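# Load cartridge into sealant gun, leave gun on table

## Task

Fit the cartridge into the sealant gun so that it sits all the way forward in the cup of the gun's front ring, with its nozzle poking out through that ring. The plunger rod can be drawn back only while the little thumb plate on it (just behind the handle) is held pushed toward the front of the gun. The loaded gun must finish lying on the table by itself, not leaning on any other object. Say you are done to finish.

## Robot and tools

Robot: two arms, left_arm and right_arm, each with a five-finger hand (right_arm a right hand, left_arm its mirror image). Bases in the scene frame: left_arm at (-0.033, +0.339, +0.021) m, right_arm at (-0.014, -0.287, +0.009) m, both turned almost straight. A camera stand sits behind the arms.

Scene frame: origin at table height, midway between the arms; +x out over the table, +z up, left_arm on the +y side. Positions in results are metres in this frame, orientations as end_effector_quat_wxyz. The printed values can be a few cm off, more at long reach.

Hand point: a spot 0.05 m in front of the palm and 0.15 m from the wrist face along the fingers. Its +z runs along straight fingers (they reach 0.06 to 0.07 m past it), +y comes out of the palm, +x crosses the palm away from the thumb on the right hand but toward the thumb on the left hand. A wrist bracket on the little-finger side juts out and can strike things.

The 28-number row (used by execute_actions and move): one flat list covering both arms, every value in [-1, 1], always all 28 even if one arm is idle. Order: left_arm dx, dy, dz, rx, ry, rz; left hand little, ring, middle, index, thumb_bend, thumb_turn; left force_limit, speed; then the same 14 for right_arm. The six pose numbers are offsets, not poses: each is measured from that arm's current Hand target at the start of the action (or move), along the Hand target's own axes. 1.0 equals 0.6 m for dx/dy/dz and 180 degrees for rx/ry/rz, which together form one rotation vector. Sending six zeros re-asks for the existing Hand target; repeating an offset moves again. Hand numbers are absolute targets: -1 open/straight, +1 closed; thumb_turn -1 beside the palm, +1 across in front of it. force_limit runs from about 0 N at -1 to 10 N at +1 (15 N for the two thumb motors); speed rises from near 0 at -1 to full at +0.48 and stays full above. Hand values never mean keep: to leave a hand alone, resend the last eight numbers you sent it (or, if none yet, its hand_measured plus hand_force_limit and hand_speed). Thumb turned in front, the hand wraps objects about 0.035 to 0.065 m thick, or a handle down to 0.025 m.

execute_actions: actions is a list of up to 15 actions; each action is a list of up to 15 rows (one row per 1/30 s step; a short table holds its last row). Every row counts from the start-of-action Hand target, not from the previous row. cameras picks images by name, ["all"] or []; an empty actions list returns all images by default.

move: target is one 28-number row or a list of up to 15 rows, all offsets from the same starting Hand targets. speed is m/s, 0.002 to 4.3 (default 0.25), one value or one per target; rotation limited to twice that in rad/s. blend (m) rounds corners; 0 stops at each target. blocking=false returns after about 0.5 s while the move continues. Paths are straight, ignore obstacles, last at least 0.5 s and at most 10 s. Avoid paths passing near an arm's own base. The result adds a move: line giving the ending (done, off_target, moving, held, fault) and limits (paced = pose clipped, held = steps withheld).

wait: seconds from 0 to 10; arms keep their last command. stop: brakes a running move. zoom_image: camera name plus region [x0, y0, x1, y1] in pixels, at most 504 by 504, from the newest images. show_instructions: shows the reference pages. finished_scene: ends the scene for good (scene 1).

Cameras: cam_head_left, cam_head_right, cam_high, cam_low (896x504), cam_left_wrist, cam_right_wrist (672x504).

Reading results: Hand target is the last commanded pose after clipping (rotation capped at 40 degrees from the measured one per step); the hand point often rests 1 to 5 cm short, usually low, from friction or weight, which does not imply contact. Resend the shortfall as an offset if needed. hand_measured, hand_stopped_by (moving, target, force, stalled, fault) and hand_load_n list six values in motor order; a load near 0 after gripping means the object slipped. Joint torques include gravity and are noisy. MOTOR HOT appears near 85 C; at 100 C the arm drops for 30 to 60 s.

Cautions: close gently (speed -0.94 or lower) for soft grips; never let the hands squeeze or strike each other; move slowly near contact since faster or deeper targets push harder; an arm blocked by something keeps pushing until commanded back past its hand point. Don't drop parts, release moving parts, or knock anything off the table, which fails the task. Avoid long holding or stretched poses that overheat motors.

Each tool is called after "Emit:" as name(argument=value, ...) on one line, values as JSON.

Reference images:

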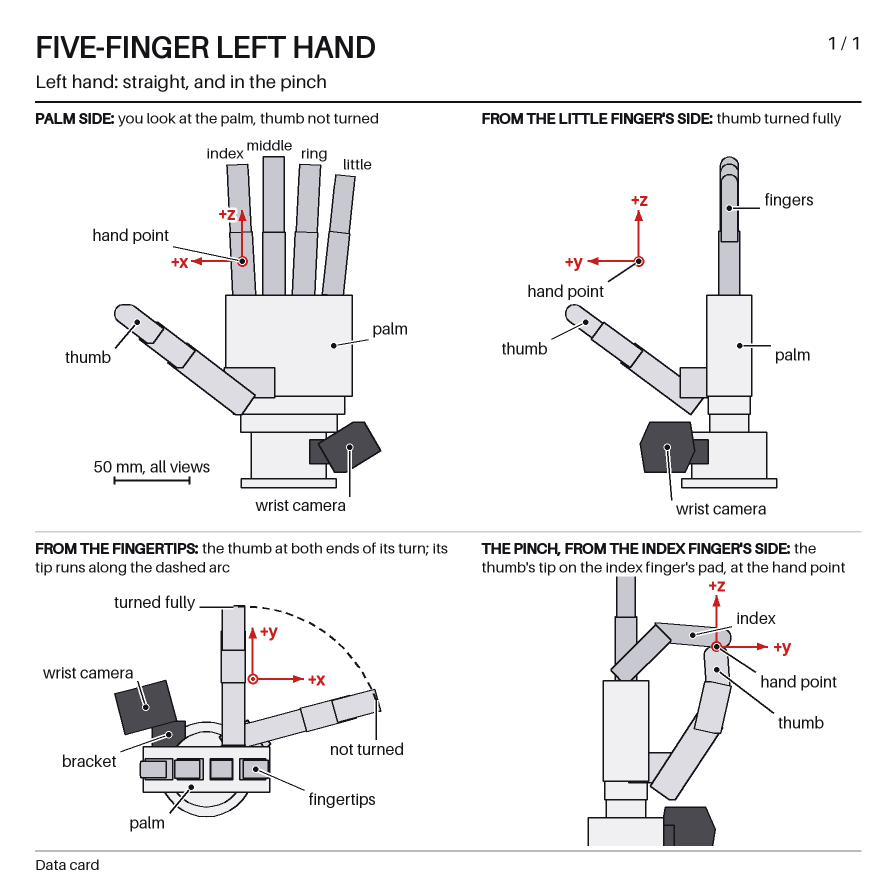

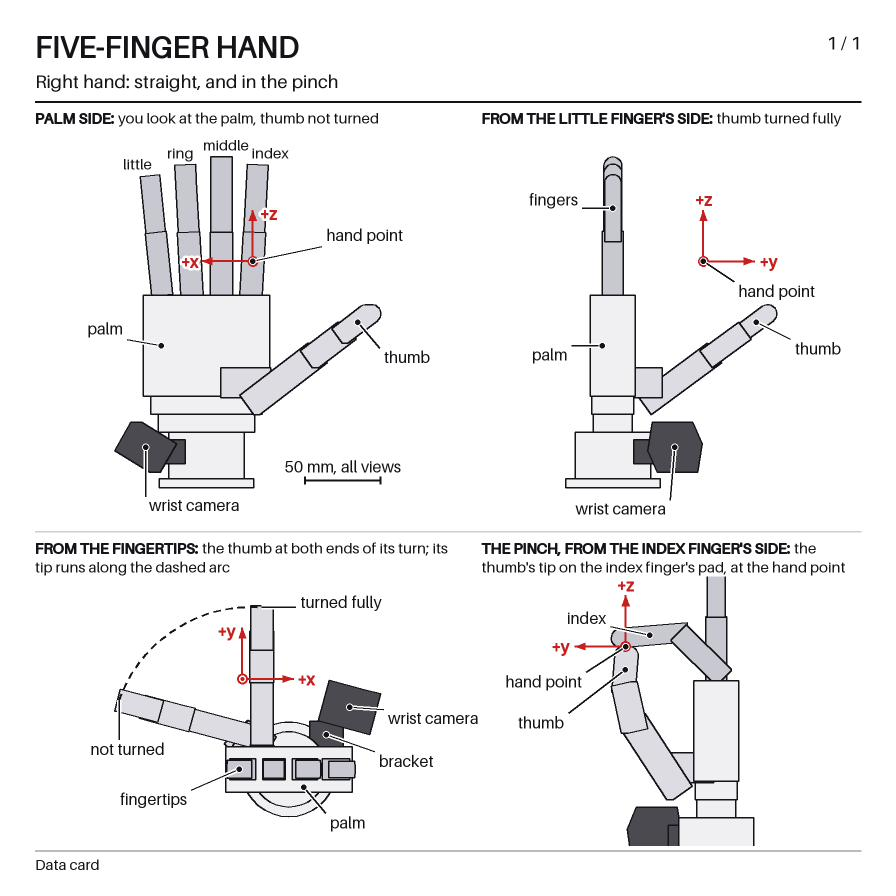

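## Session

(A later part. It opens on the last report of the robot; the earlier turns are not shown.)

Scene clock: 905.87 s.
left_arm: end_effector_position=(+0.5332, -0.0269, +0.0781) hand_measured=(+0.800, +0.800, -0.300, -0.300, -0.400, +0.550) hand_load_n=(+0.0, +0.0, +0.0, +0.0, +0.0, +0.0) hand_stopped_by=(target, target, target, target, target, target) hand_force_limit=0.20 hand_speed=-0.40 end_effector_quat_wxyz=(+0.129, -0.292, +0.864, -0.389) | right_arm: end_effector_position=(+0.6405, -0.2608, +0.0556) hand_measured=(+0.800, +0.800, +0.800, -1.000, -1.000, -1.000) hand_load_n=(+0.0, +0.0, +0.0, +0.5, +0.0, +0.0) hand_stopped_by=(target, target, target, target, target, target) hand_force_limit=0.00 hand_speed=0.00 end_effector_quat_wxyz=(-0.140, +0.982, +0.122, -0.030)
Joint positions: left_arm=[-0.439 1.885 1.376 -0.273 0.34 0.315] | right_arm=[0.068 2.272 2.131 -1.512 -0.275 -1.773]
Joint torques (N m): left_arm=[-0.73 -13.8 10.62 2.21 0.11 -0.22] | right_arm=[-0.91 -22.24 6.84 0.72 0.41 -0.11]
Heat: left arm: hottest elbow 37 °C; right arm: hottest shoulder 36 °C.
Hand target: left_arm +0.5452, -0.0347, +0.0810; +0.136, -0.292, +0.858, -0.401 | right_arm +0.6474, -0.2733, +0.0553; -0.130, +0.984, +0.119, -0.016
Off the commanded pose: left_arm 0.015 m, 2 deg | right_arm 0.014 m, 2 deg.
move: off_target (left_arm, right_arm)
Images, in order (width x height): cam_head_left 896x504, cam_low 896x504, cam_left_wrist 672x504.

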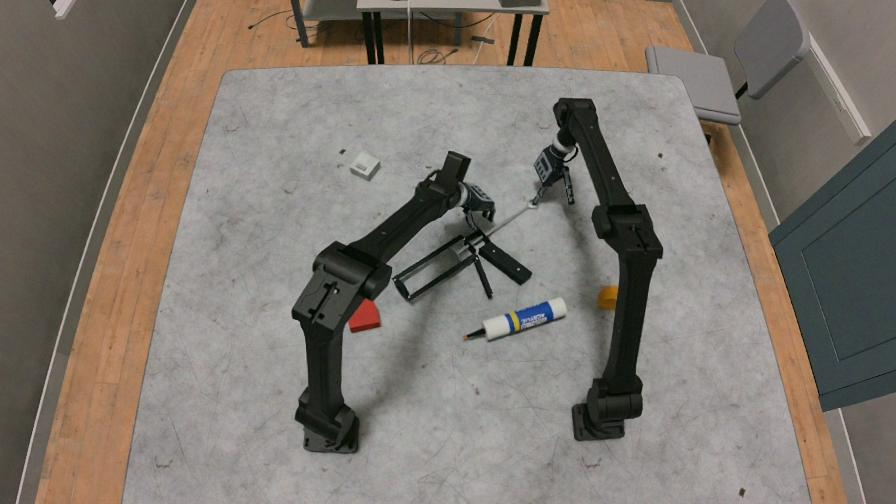

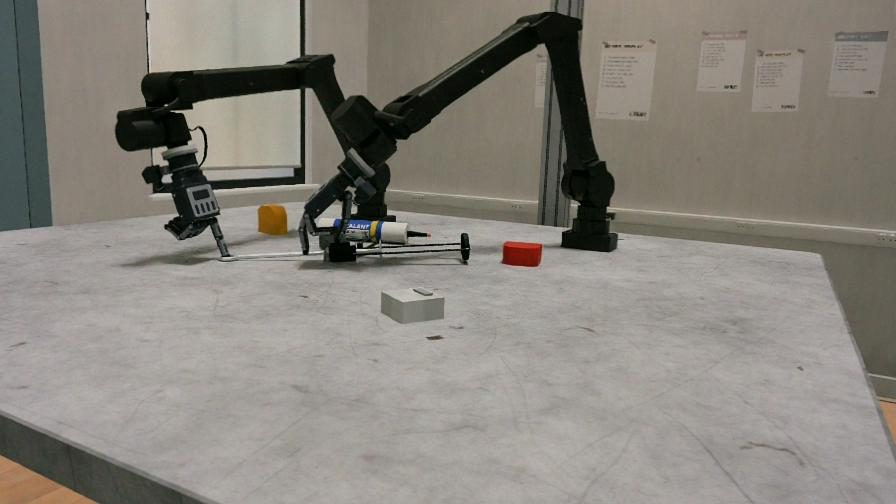

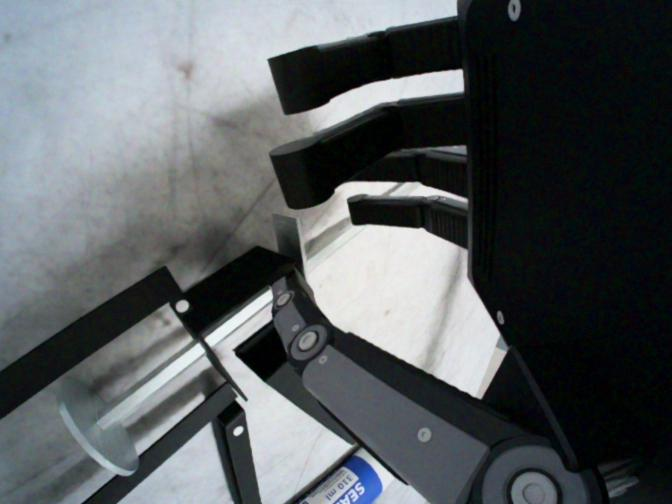

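Emit:
move(target=[0.0083,0.0293,0.0066,0,0,0,0.8,0.8,-0.3,-0.3,-0.4,0.55,0.2,-0.4, 0,0,0,0,0,0,0.8,0.8,0.8,-1,-1,-1,0,0], speed=0.08, cameras=["cam_left_wrist","cam_head_left","cam_low"])

Emit:
zoom_image(camera="cam_head_left", region=[455, 222, 500, 262])

Emit:
zoom_image(camera="cam_left_wrist", region=[190, 190, 360, 350])

Emit:
zoom_image(camera="cam_low", region=[300, 210, 380, 265])

Scene clock: 915.57 s.
left_arm: end_effector_position=(+0.5340, -0.0273, +0.0733) hand_measured=(+0.800, +0.800, -0.300, -0.300, -0.400, +0.550) hand_load_n=(+0.0, +0.0, +0.0, +0.0, +0.0, +0.0) hand_stopped_by=(target, target, target, target, target, target) hand_force_limit=0.20 hand_speed=-0.40 end_effector_quat_wxyz=(+0.137, -0.289, +0.860, -0.397) | right_arm: end_effector_position=(+0.6405, -0.2608, +0.0556) hand_measured=(+0.800, +0.800, +0.800, -1.000, -1.000, -1.000) hand_load_n=(+0.0, +0.0, +0.0, +0.5, +0.0, +0.0) hand_stopped_by=(target, target, target, target, target, target) hand_force_limit=0.00 hand_speed=0.00 end_effector_quat_wxyz=(-0.140, +0.982, +0.122, -0.030)
Joint positions: left_arm=[-0.439 1.885 1.352 -0.224 0.34 0.315] | right_arm=[0.068 2.272 2.131 -1.512 -0.275 -1.773]
Joint torques (N m): left_arm=[-1.67 -13.86 8.38 2.26 0.11 -0.3] | right_arm=[-1.08 -21.83 6.71 0.68 0.39 -0.09]
Heat: left arm: hottest elbow 37 °C; right arm: hottest shoulder 36 °C.
Hand target: left_arm +0.5362, -0.0311, +0.0649; +0.136, -0.292, +0.858, -0.401 | right_arm +0.6474, -0.2733, +0.0553; -0.130, +0.984, +0.119, -0.016
Off the commanded pose: left_arm 0.009 m, 1 deg | right_arm 0.014 m, 2 deg.
move: off_target (right_arm)
Images, in order (width x height): cam_head_left 896x504, cam_low 896x504, cam_left_wrist 672x504.

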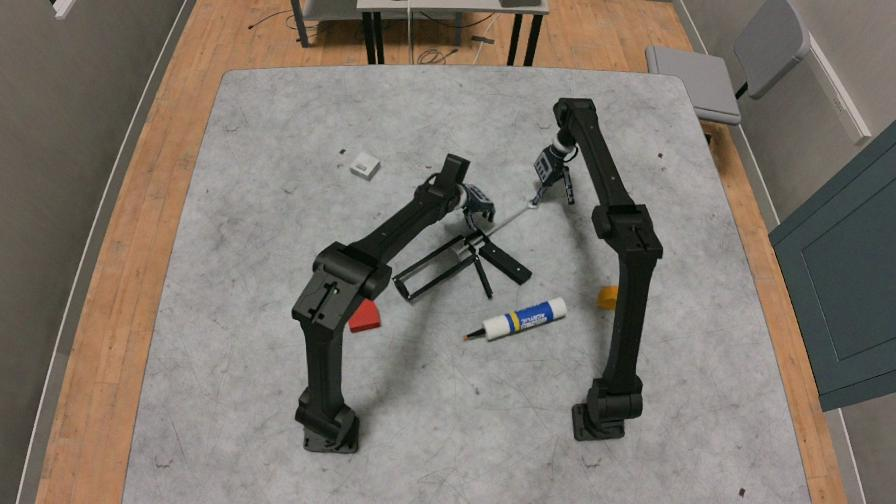

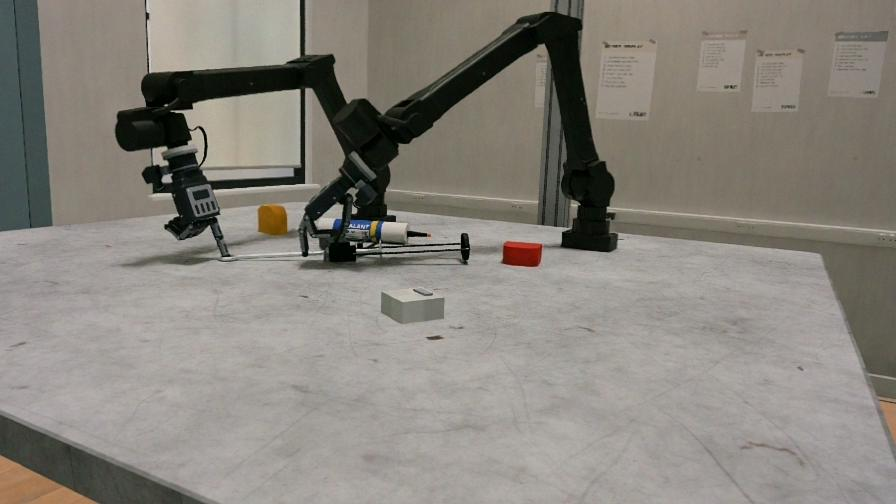

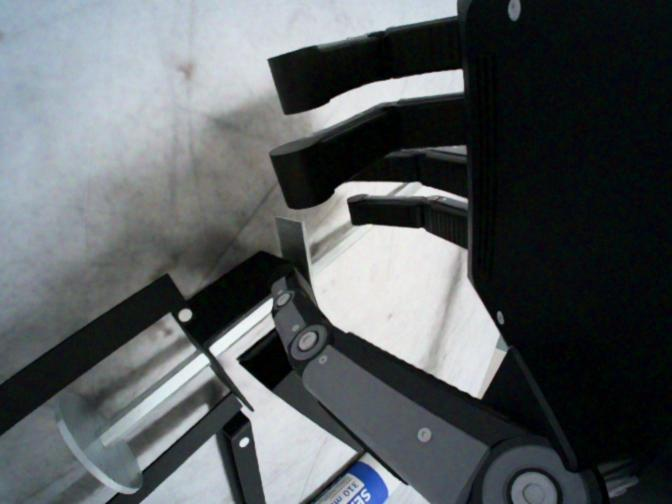

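Scaled by 11.200 from the camera's 896x504 image, which has a finer 1280x720 frame.

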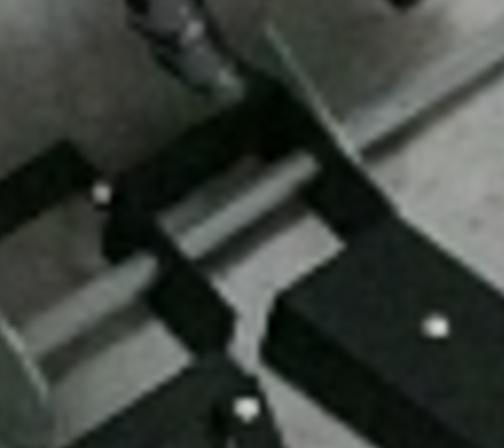

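Scaled by 2.965 from the camera's 672x504 image, which has a finer 960x720 frame.

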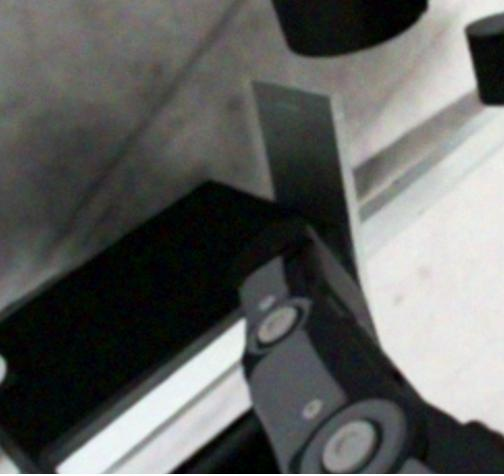

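Scaled by 6.300 from the camera's 896x504 image, which has a finer 1280x720 frame.

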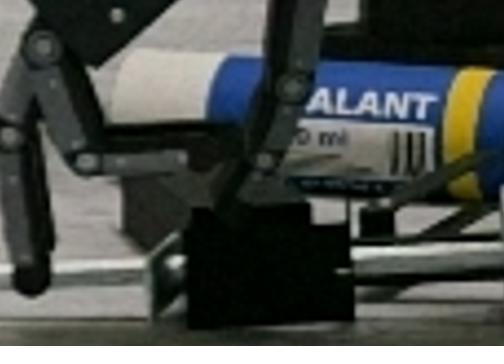

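Emit:
move(target=[[0,0,0,0,0,0,0.8,0.8,-0.3,-0.3,-0.5,0.42,0.2,-0.4, 0,0,0,0,0,0,0.8,0.8,0.8,-1,-1,-1,0,0],[0,0.0153,0.0129,0,0,0,0.8,0.8,-0.3,-0.3,-0.5,0.42,0.2,-0.4, 0,0,0,0,0,0,0.8,0.8,0.8,-1,-1,-1,0,0]], speed=0.08, cameras=["cam_left_wrist","cam_head_left","cam_low"])

Emit:
zoom_image(camera="cam_head_left", region=[455, 222, 500, 262])

Emit:
zoom_image(camera="cam_left_wrist", region=[190, 190, 360, 350])

Emit:
zoom_image(camera="cam_low", region=[300, 210, 380, 265])

Scene clock: 927.70 s.
left_arm: end_effector_position=(+0.5370, -0.0294, +0.0721) hand_measured=(+0.800, +0.800, -0.300, -0.300, -0.500, +0.420) hand_load_n=(+0.0, +0.0, +0.0, +0.0, +0.0, +0.0) hand_stopped_by=(target, target, target, target, target, target) hand_force_limit=0.20 hand_speed=-0.40 end_effector_quat_wxyz=(+0.141, -0.290, +0.856, -0.403) | right_arm: end_effector_position=(+0.6405, -0.2608, +0.0556) hand_measured=(+0.800, +0.800, +0.800, -1.000, -1.000, -1.000) hand_load_n=(+0.0, +0.0, +0.0, +0.5, +0.0, +0.0) hand_stopped_by=(target, target, target, target, target, target) hand_force_limit=0.00 hand_speed=0.00 end_effector_quat_wxyz=(-0.140, +0.982, +0.122, -0.030)
Joint positions: left_arm=[-0.439 1.89 1.347 -0.196 0.34 0.306] | right_arm=[0.068 2.272 2.131 -1.512 -0.275 -1.773]
Joint torques (N m): left_arm=[-1.08 -12.92 7.8 2.26 0.03 -0.27] | right_arm=[-1.32 -21.6 6.8 0.64 0.4 -0.08]
Heat: left arm: hottest elbow 36 °C; right arm: hottest shoulder 36 °C.
Hand target: left_arm +0.5362, -0.0312, +0.0528; +0.136, -0.292, +0.858, -0.400 | right_arm +0.6474, -0.2733, +0.0553; -0.130, +0.984, +0.119, -0.016
Off the commanded pose: left_arm 0.019 m, 1 deg | right_arm 0.014 m, 2 deg.
move: off_target (left_arm, right_arm)
Images, in order (width x height): cam_head_left 896x504, cam_low 896x504, cam_left_wrist 672x504.

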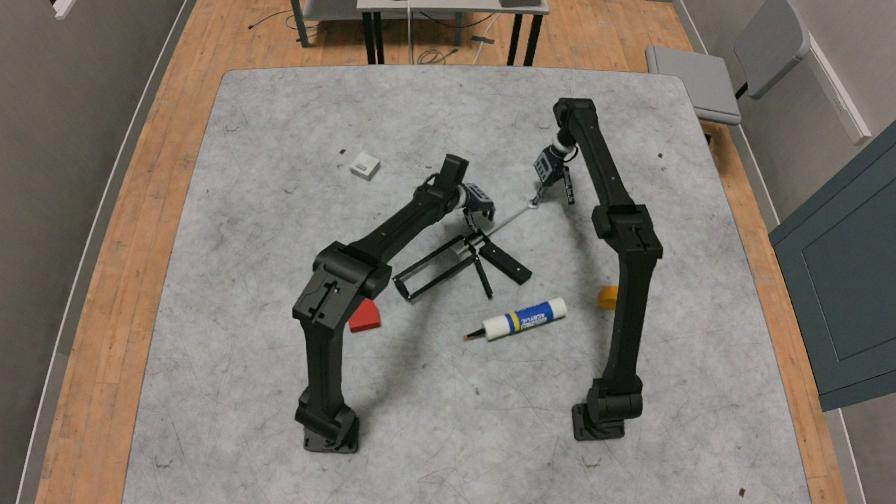

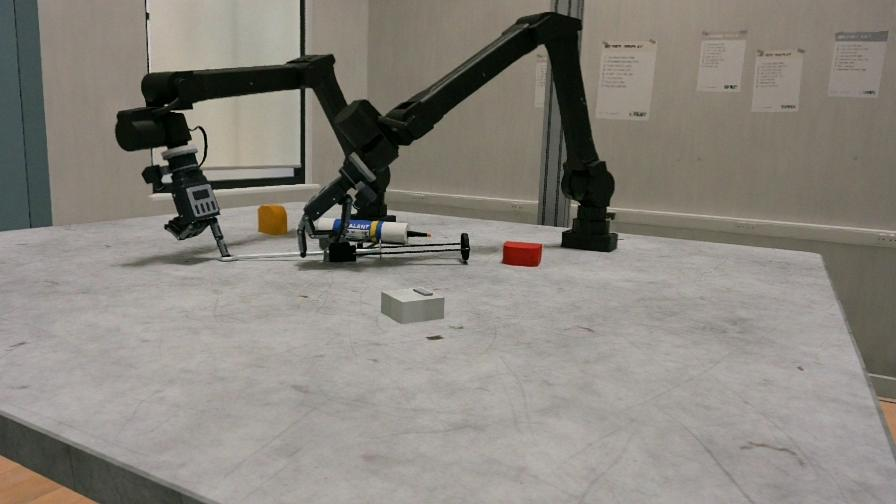

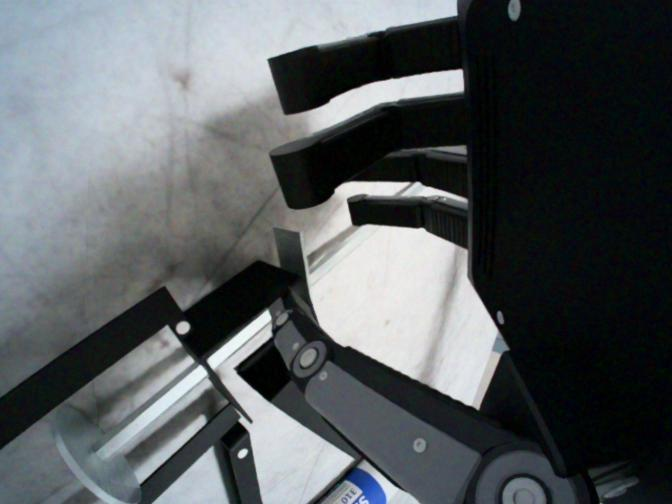

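Scaled by 11.200 from the camera's 896x504 image, which has a finer 1280x720 frame.

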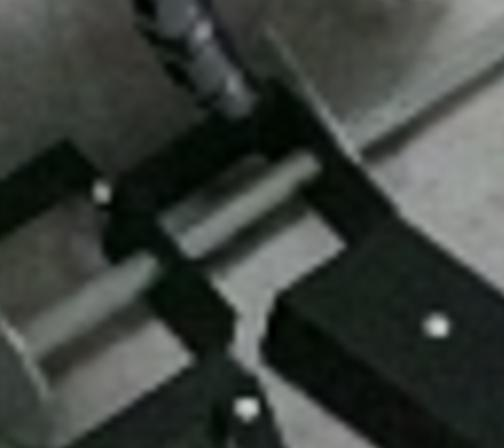

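Scaled by 2.965 from the camera's 672x504 image, which has a finer 960x720 frame.

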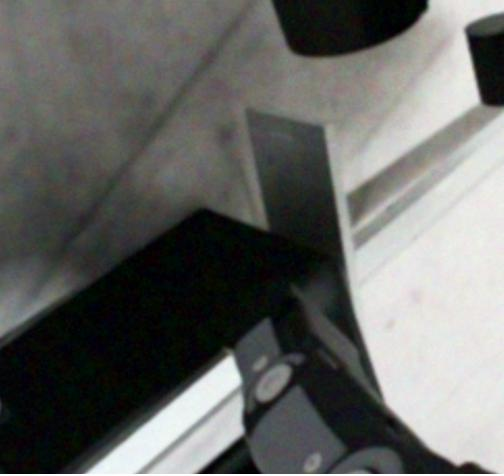

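Scaled by 6.300 from the camera's 896x504 image, which has a finer 1280x720 frame.

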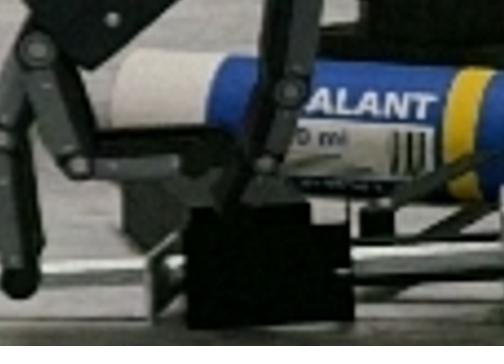

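Emit:
move(target=[[0,0,0,0,0,0,0.8,0.8,-0.08,-0.08,-0.5,0.42,0.0,-0.4, 0,0,0,0,0,0,0.8,0.8,0.8,-1,-1,-1,0,0],[0,0.0153,0.0129,0,0,0,0.8,0.8,-0.08,-0.08,-0.5,0.42,0.0,-0.4, 0,0,0,0,0,0,0.8,0.8,0.8,-1,-1,-1,0,0]], speed=0.08, cameras=["cam_left_wrist","cam_head_left","cam_low"])

Emit:
zoom_image(camera="cam_low", region=[300, 210, 380, 265])

Emit:
zoom_image(camera="cam_left_wrist", region=[190, 190, 360, 350])

Scene clock: 939.27 s.
left_arm: end_effector_position=(+0.5381, -0.0319, +0.0717) hand_measured=(+0.800, +0.800, -0.080, -0.080, -0.500, +0.420) hand_load_n=(+0.0, +0.0, +0.0, +0.0, +0.5, +0.5) hand_stopped_by=(target, target, target, target, target, target) hand_force_limit=0.00 hand_speed=-0.40 end_effector_quat_wxyz=(+0.143, -0.287, +0.853, -0.412) | right_arm: end_effector_position=(+0.6414, -0.2614, +0.0557) hand_measured=(+0.800, +0.800, +0.800, -1.000, -1.000, -1.000) hand_load_n=(+0.0, +0.0, +0.0, +0.0, +0.0, +0.0) hand_stopped_by=(target, target, target, target, target, target) hand_force_limit=0.00 hand_speed=0.00 end_effector_quat_wxyz=(-0.138, +0.982, +0.122, -0.029)
Joint positions: left_arm=[-0.439 1.891 1.338 -0.167 0.348 0.301] | right_arm=[0.068 2.272 2.131 -1.509 -0.272 -1.773]
Joint torques (N m): left_arm=[-1.49 -12.4 7.34 2.32 0.07 -0.2] | right_arm=[-0.85 -21.66 6.82 0.55 0.33 -0.1]
Heat: left arm: hottest elbow 36 °C; right arm: hottest shoulder 36 °C.
Hand target: left_arm +0.5361, -0.0312, +0.0407; +0.136, -0.292, +0.858, -0.400 | right_arm +0.6474, -0.2733, +0.0553; -0.130, +0.984, +0.119, -0.016
Off the commanded pose: left_arm 0.031 m, 2 deg | right_arm 0.013 m, 2 deg.
move: off_target (left_arm, right_arm)
Images, in order (width x height): cam_head_left 896x504, cam_low 896x504, cam_left_wrist 672x504.

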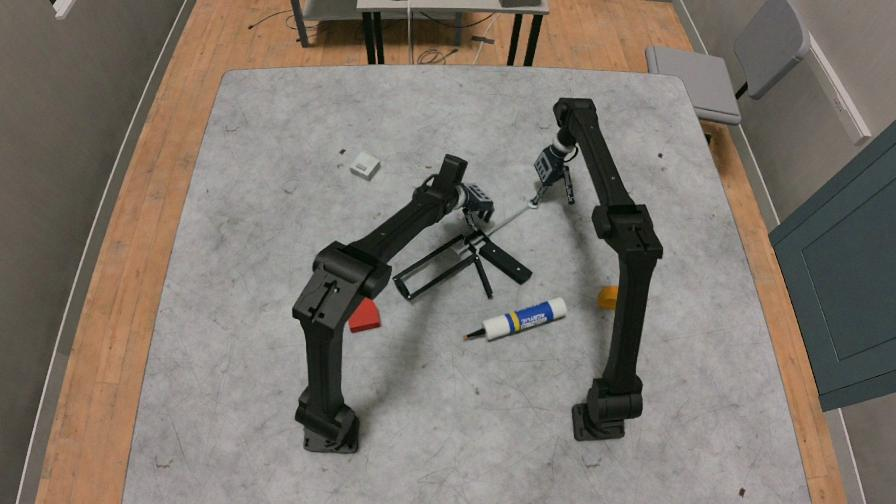

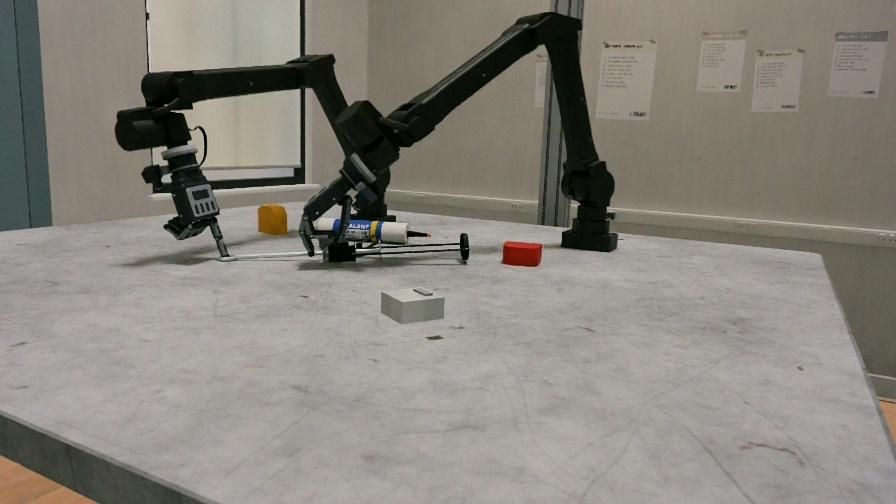

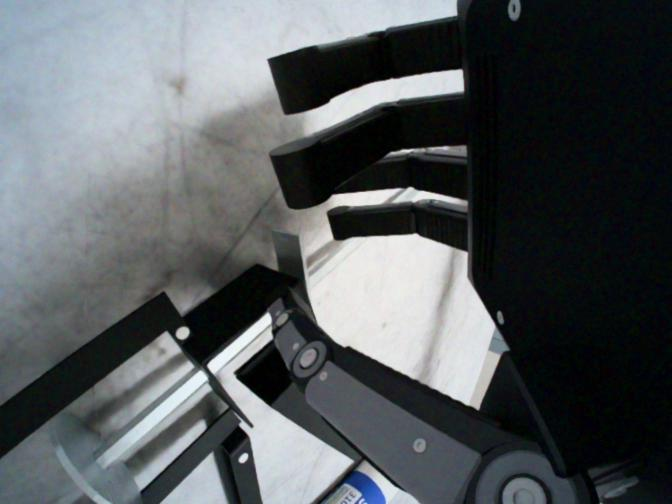

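Scaled by 6.300 from the camera's 896x504 image, which has a finer 1280x720 frame.

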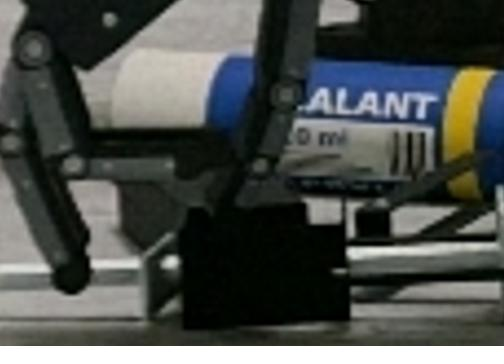

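Scaled by 2.965 from the camera's 672x504 image, which has a finer 960x720 frame.

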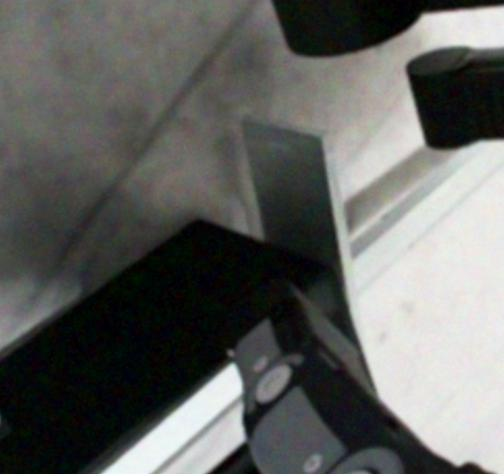

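Emit:
move(target=[0.0343,-0.0580,-0.0475,0,0,0,0.8,0.8,-0.08,-0.08,-0.5,0.42,0.0,-0.4, 0,0,0,0,0,0,0.8,0.8,0.8,-1,-1,-1,0,0], speed=0.1, cameras=["cam_left_wrist","cam_head_left","cam_low"])

Emit:
zoom_image(camera="cam_head_left", region=[455, 222, 500, 262])

Emit:
zoom_image(camera="cam_low", region=[300, 210, 380, 265])

Emit:
zoom_image(camera="cam_left_wrist", region=[190, 190, 360, 350])

Scene clock: 955.40 s.
left_arm: end_effector_position=(+0.5221, -0.0400, +0.0731) hand_measured=(+0.800, +0.800, -0.080, -0.080, -0.500, +0.420) hand_load_n=(+0.0, +0.0, +0.0, +0.0, +0.0, +0.0) hand_stopped_by=(target, target, target, target, target, target) hand_force_limit=0.00 hand_speed=-0.40 end_effector_quat_wxyz=(+0.136, -0.289, +0.861, -0.395) | right_arm: end_effector_position=(+0.6414, -0.2614, +0.0557) hand_measured=(+0.800, +0.800, +0.800, -1.000, -1.000, -1.000) hand_load_n=(+0.0, +0.5, +0.5, +0.0, +0.0, +0.0) hand_stopped_by=(target, target, target, target, target, target) hand_force_limit=0.00 hand_speed=0.00 end_effector_quat_wxyz=(-0.138, +0.982, +0.122, -0.029)
Joint positions: left_arm=[-0.468 1.876 1.338 -0.217 0.319 0.295] | right_arm=[0.068 2.272 2.131 -1.509 -0.272 -1.773]
Joint torques (N m): left_arm=[-1.44 -16.5 8.58 0.9 0 -0.29] | right_arm=[-0.85 -22.01 6.83 0.59 0.33 -0.11]
Heat: left arm: hottest elbow 36 °C; right arm: hottest shoulder 36 °C.
Hand target: left_arm +0.5202, -0.0440, +0.0858; +0.136, -0.292, +0.858, -0.400 | right_arm +0.6474, -0.2733, +0.0553; -0.130, +0.984, +0.119, -0.016
Off the commanded pose: left_arm 0.013 m, 1 deg | right_arm 0.013 m, 2 deg.
move: off_target (left_arm, right_arm)
Images, in order (width x height): cam_head_left 896x504, cam_low 896x504, cam_left_wrist 672x504.

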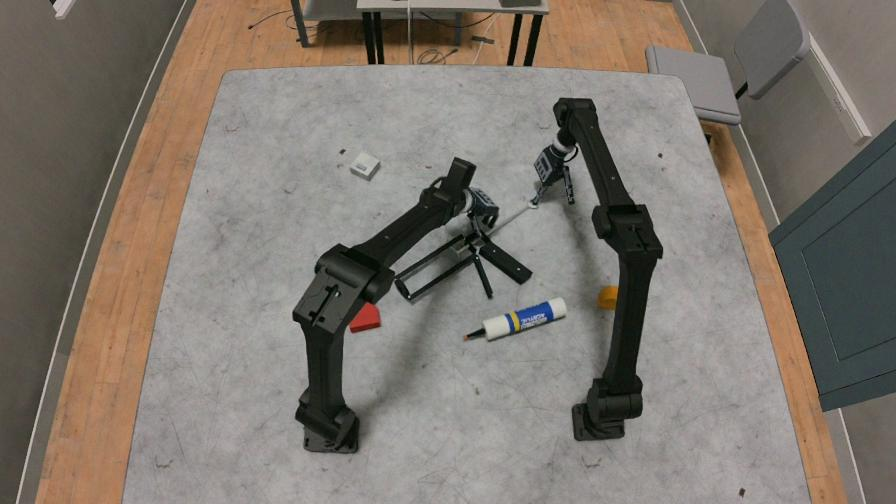

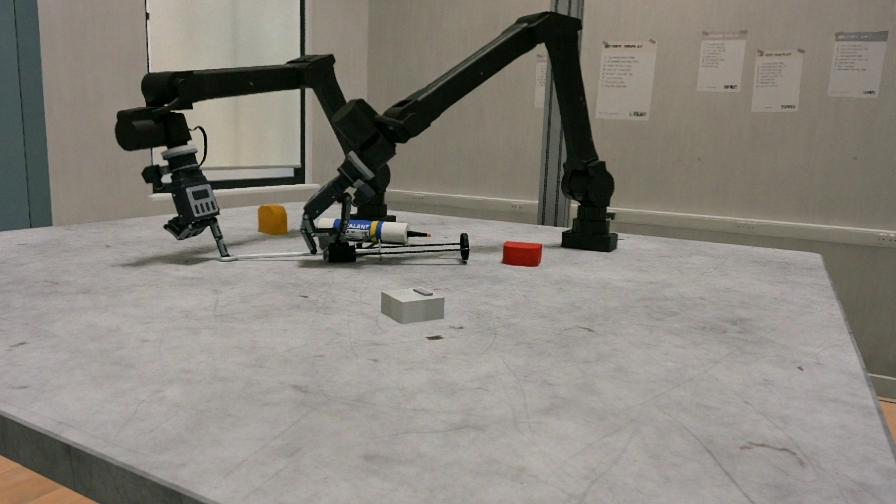

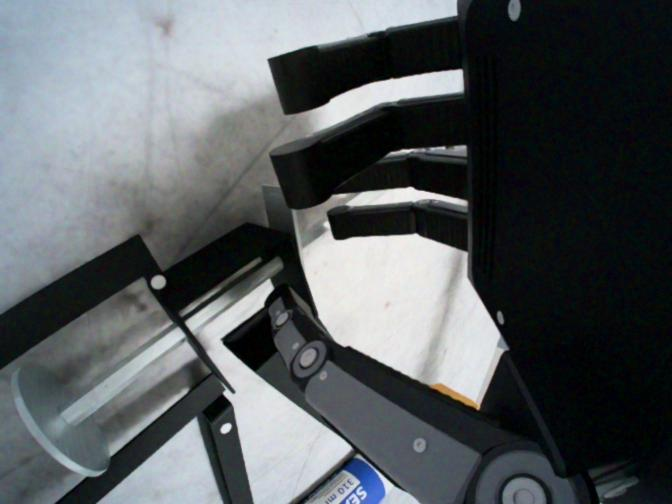

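Scaled by 11.200 from the camera's 896x504 image, which has a finer 1280x720 frame.

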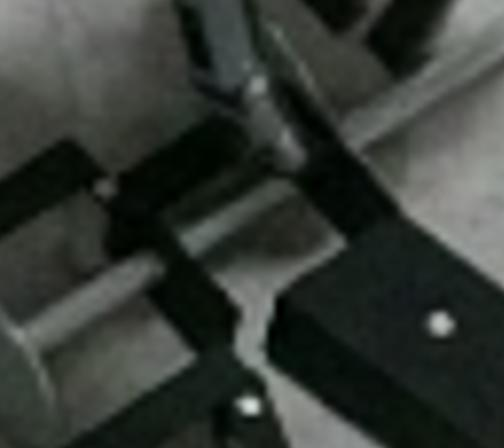

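Scaled by 6.300 from the camera's 896x504 image, which has a finer 1280x720 frame.

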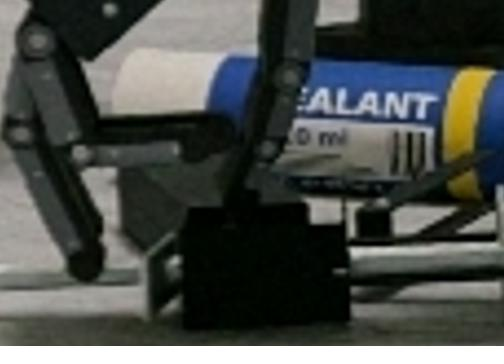

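Scaled by 2.965 from the camera's 672x504 image, which has a finer 960x720 frame.

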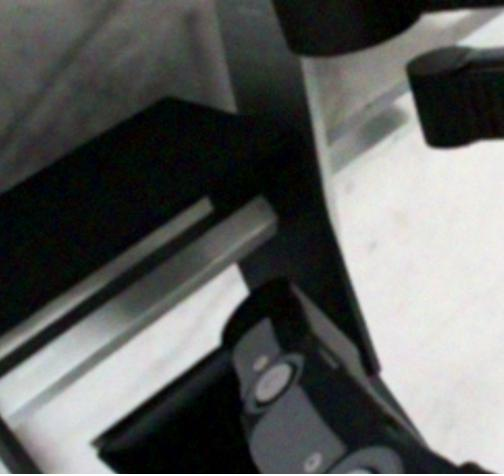

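Emit:
move(target=[0,0,0,0,0,0,0.8,0.8,-0.08,-0.08,-0.5,0.60,0.0,-0.4, 0,0,0,0,0,0,0.8,0.8,0.8,-1,-1,-1,0,0], speed=0.1, cameras=["cam_left_wrist","cam_head_left","cam_low"])

Emit:
zoom_image(camera="cam_head_left", region=[455, 222, 500, 262])

Emit:
zoom_image(camera="cam_low", region=[300, 210, 380, 265])

Emit:
zoom_image(camera="cam_left_wrist", region=[190, 190, 360, 350])

Scene clock: 964.70 s.
left_arm: end_effector_position=(+0.5220, -0.0401, +0.0731) hand_measured=(+0.800, +0.800, -0.080, -0.080, -0.500, +0.600) hand_load_n=(+0.0, +0.5, +0.0, +0.0, +0.0, +0.0) hand_stopped_by=(target, target, target, target, target, target) hand_force_limit=0.00 hand_speed=-0.40 end_effector_quat_wxyz=(+0.136, -0.290, +0.861, -0.395) | right_arm: end_effector_position=(+0.6414, -0.2614, +0.0557) hand_measured=(+0.800, +0.800, +0.800, -1.000, -1.000, -1.000) hand_load_n=(+0.0, +0.0, +0.0, +0.5, -0.5, +0.0) hand_stopped_by=(target, target, target, target, target, target) hand_force_limit=0.00 hand_speed=0.00 end_effector_quat_wxyz=(-0.138, +0.982, +0.122, -0.029)
Joint positions: left_arm=[-0.468 1.876 1.338 -0.217 0.319 0.293] | right_arm=[0.068 2.272 2.131 -1.509 -0.272 -1.773]
Joint torques (N m): left_arm=[-1.61 -16.38 8.76 0.84 0 -0.3] | right_arm=[-0.97 -21.95 6.64 0.66 0.33 -0.1]
Heat: left arm: hottest elbow 36 °C; right arm: hottest shoulder 36 °C.
Hand target: left_arm +0.5202, -0.0440, +0.0858; +0.136, -0.292, +0.858, -0.400 | right_arm +0.6474, -0.2733, +0.0553; -0.130, +0.984, +0.119, -0.016
Off the commanded pose: left_arm 0.013 m, 1 deg | right_arm 0.013 m, 2 deg.
move: off_target (left_arm, right_arm)
Images, in order (width x height): cam_head_left 896x504, cam_low 896x504, cam_left_wrist 672x504.

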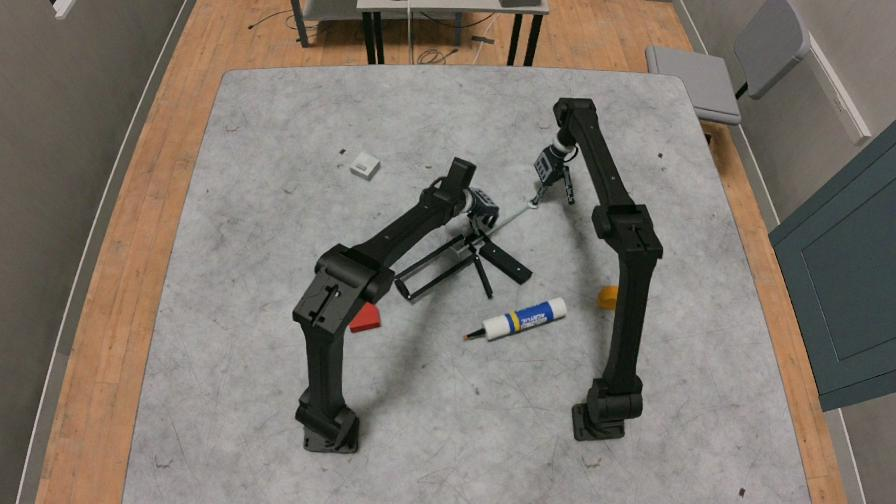

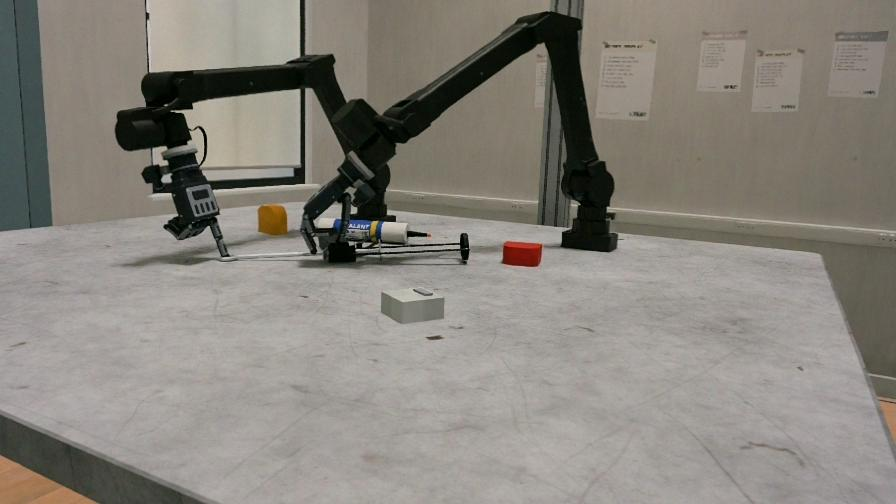

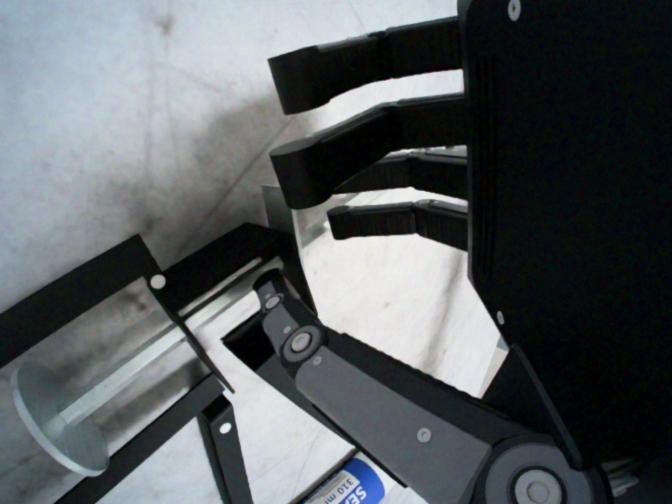

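Scaled by 11.200 from the camera's 896x504 image, which has a finer 1280x720 frame.

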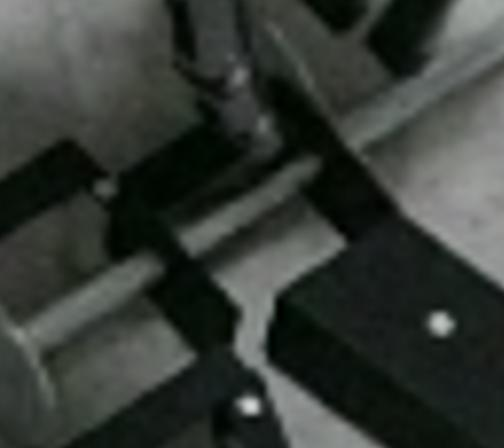

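Scaled by 6.300 from the camera's 896x504 image, which has a finer 1280x720 frame.

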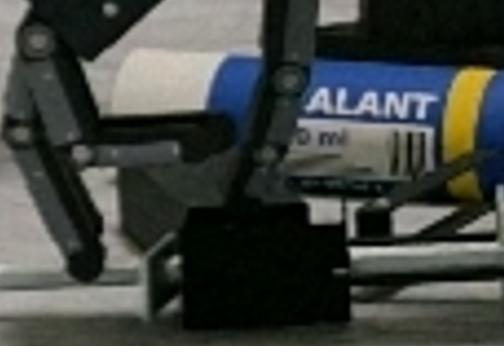

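Scaled by 2.965 from the camera's 672x504 image, which has a finer 960x720 frame.

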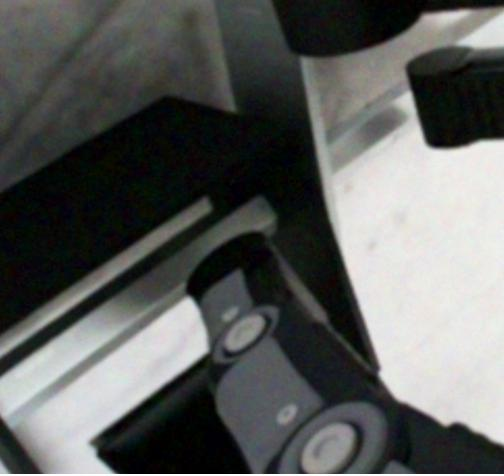

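Emit:
move(target=[[0,0,0,0,0,0,0.8,0.8,-0.08,-0.08,-0.5,0.76,0.0,-0.4, 0,0,0,0,0,0,0.8,0.8,0.8,-1,-1,-1,0,0],[0,0.0255,0.0214,0,0,0,0.8,0.8,-0.08,-0.08,-0.5,0.76,0.0,-0.4, 0,0,0,0,0,0,0.8,0.8,0.8,-1,-1,-1,0,0]], speed=0.08, cameras=["cam_left_wrist","cam_head_left","cam_low"])

Emit:
zoom_image(camera="cam_head_left", region=[455, 222, 500, 262])

Emit:
zoom_image(camera="cam_low", region=[300, 210, 380, 265])

Emit:
zoom_image(camera="cam_left_wrist", region=[190, 190, 360, 350])

Scene clock: 976.57 s.
left_arm: end_effector_position=(+0.5190, -0.0391, +0.0687) hand_measured=(+0.800, +0.800, -0.080, -0.080, -0.500, +0.760) hand_load_n=(+0.0, +0.0, +0.0, +0.0, +0.0, +0.0) hand_stopped_by=(target, target, target, target, target, target) hand_force_limit=0.00 hand_speed=-0.40 end_effector_quat_wxyz=(+0.133, -0.293, +0.860, -0.395) | right_arm: end_effector_position=(+0.6414, -0.2614, +0.0557) hand_measured=(+0.800, +0.800, +0.800, -1.000, -1.000, -1.000) hand_load_n=(+0.0, +0.0, +0.0, +0.5, +0.0, +0.0) hand_stopped_by=(target, target, target, target, target, target) hand_force_limit=0.00 hand_speed=0.00 end_effector_quat_wxyz=(-0.138, +0.982, +0.122, -0.029)
Joint positions: left_arm=[-0.468 1.876 1.325 -0.207 0.319 0.286] | right_arm=[0.068 2.272 2.131 -1.509 -0.272 -1.773]
Joint torques (N m): left_arm=[-1.79 -14.45 8.14 2.33 0.01 -0.27] | right_arm=[-1.2 -21.89 6.8 0.61 0.32 -0.11]
Heat: left arm: hottest elbow 36 °C; right arm: hottest shoulder 35 °C.
Hand target: left_arm +0.5203, -0.0441, +0.0659; +0.136, -0.292, +0.858, -0.401 | right_arm +0.6474, -0.2733, +0.0553; -0.130, +0.984, +0.119, -0.016
Off the commanded pose: left_arm 0.006 m, 1 deg | right_arm 0.013 m, 2 deg.
move: off_target (right_arm)
Images, in order (width x height): cam_head_left 896x504, cam_low 896x504, cam_left_wrist 672x504.

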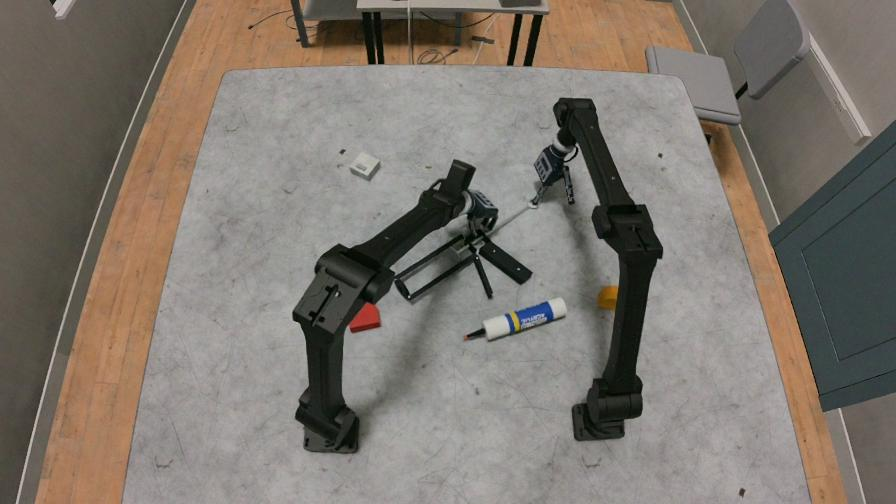

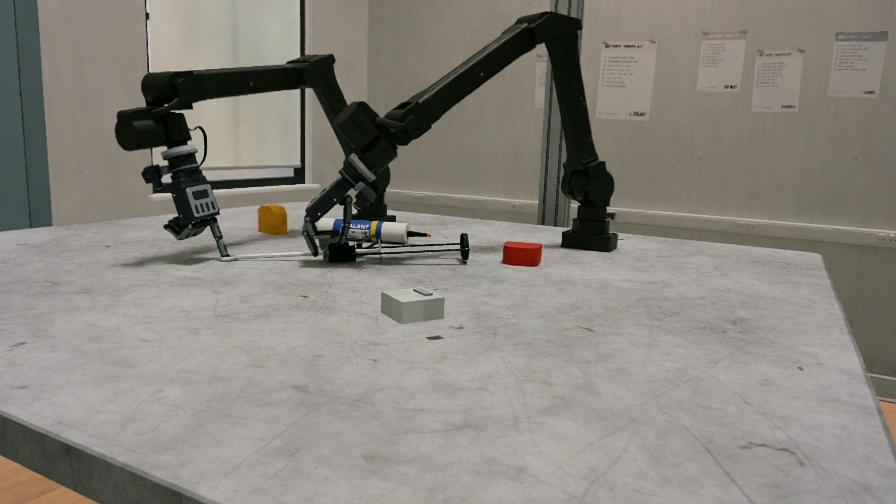

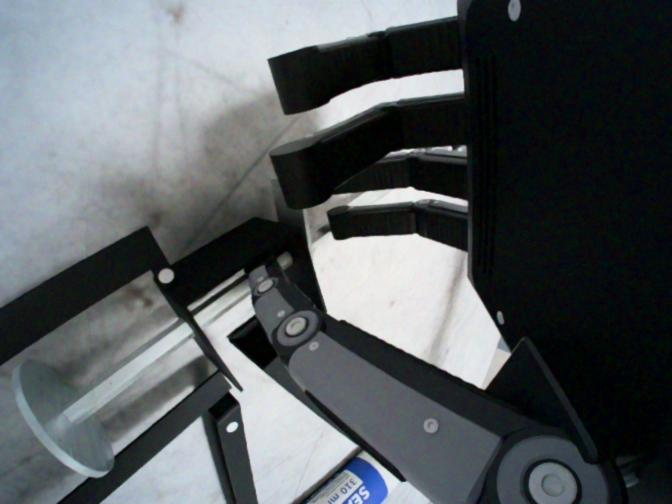

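Scaled by 11.200 from the camera's 896x504 image, which has a finer 1280x720 frame.

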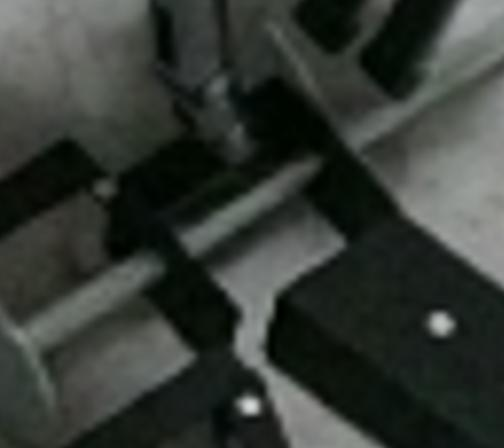

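Scaled by 6.300 from the camera's 896x504 image, which has a finer 1280x720 frame.

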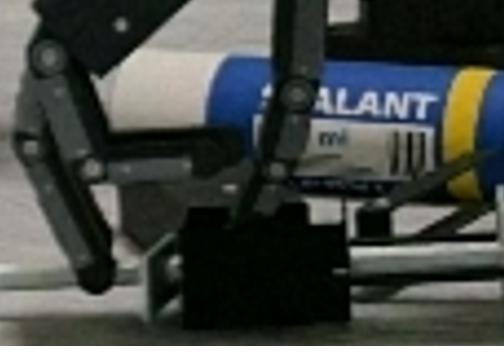

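Scaled by 2.965 from the camera's 672x504 image, which has a finer 960x720 frame.

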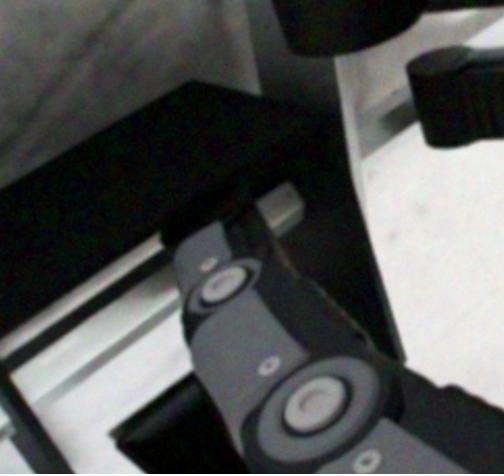

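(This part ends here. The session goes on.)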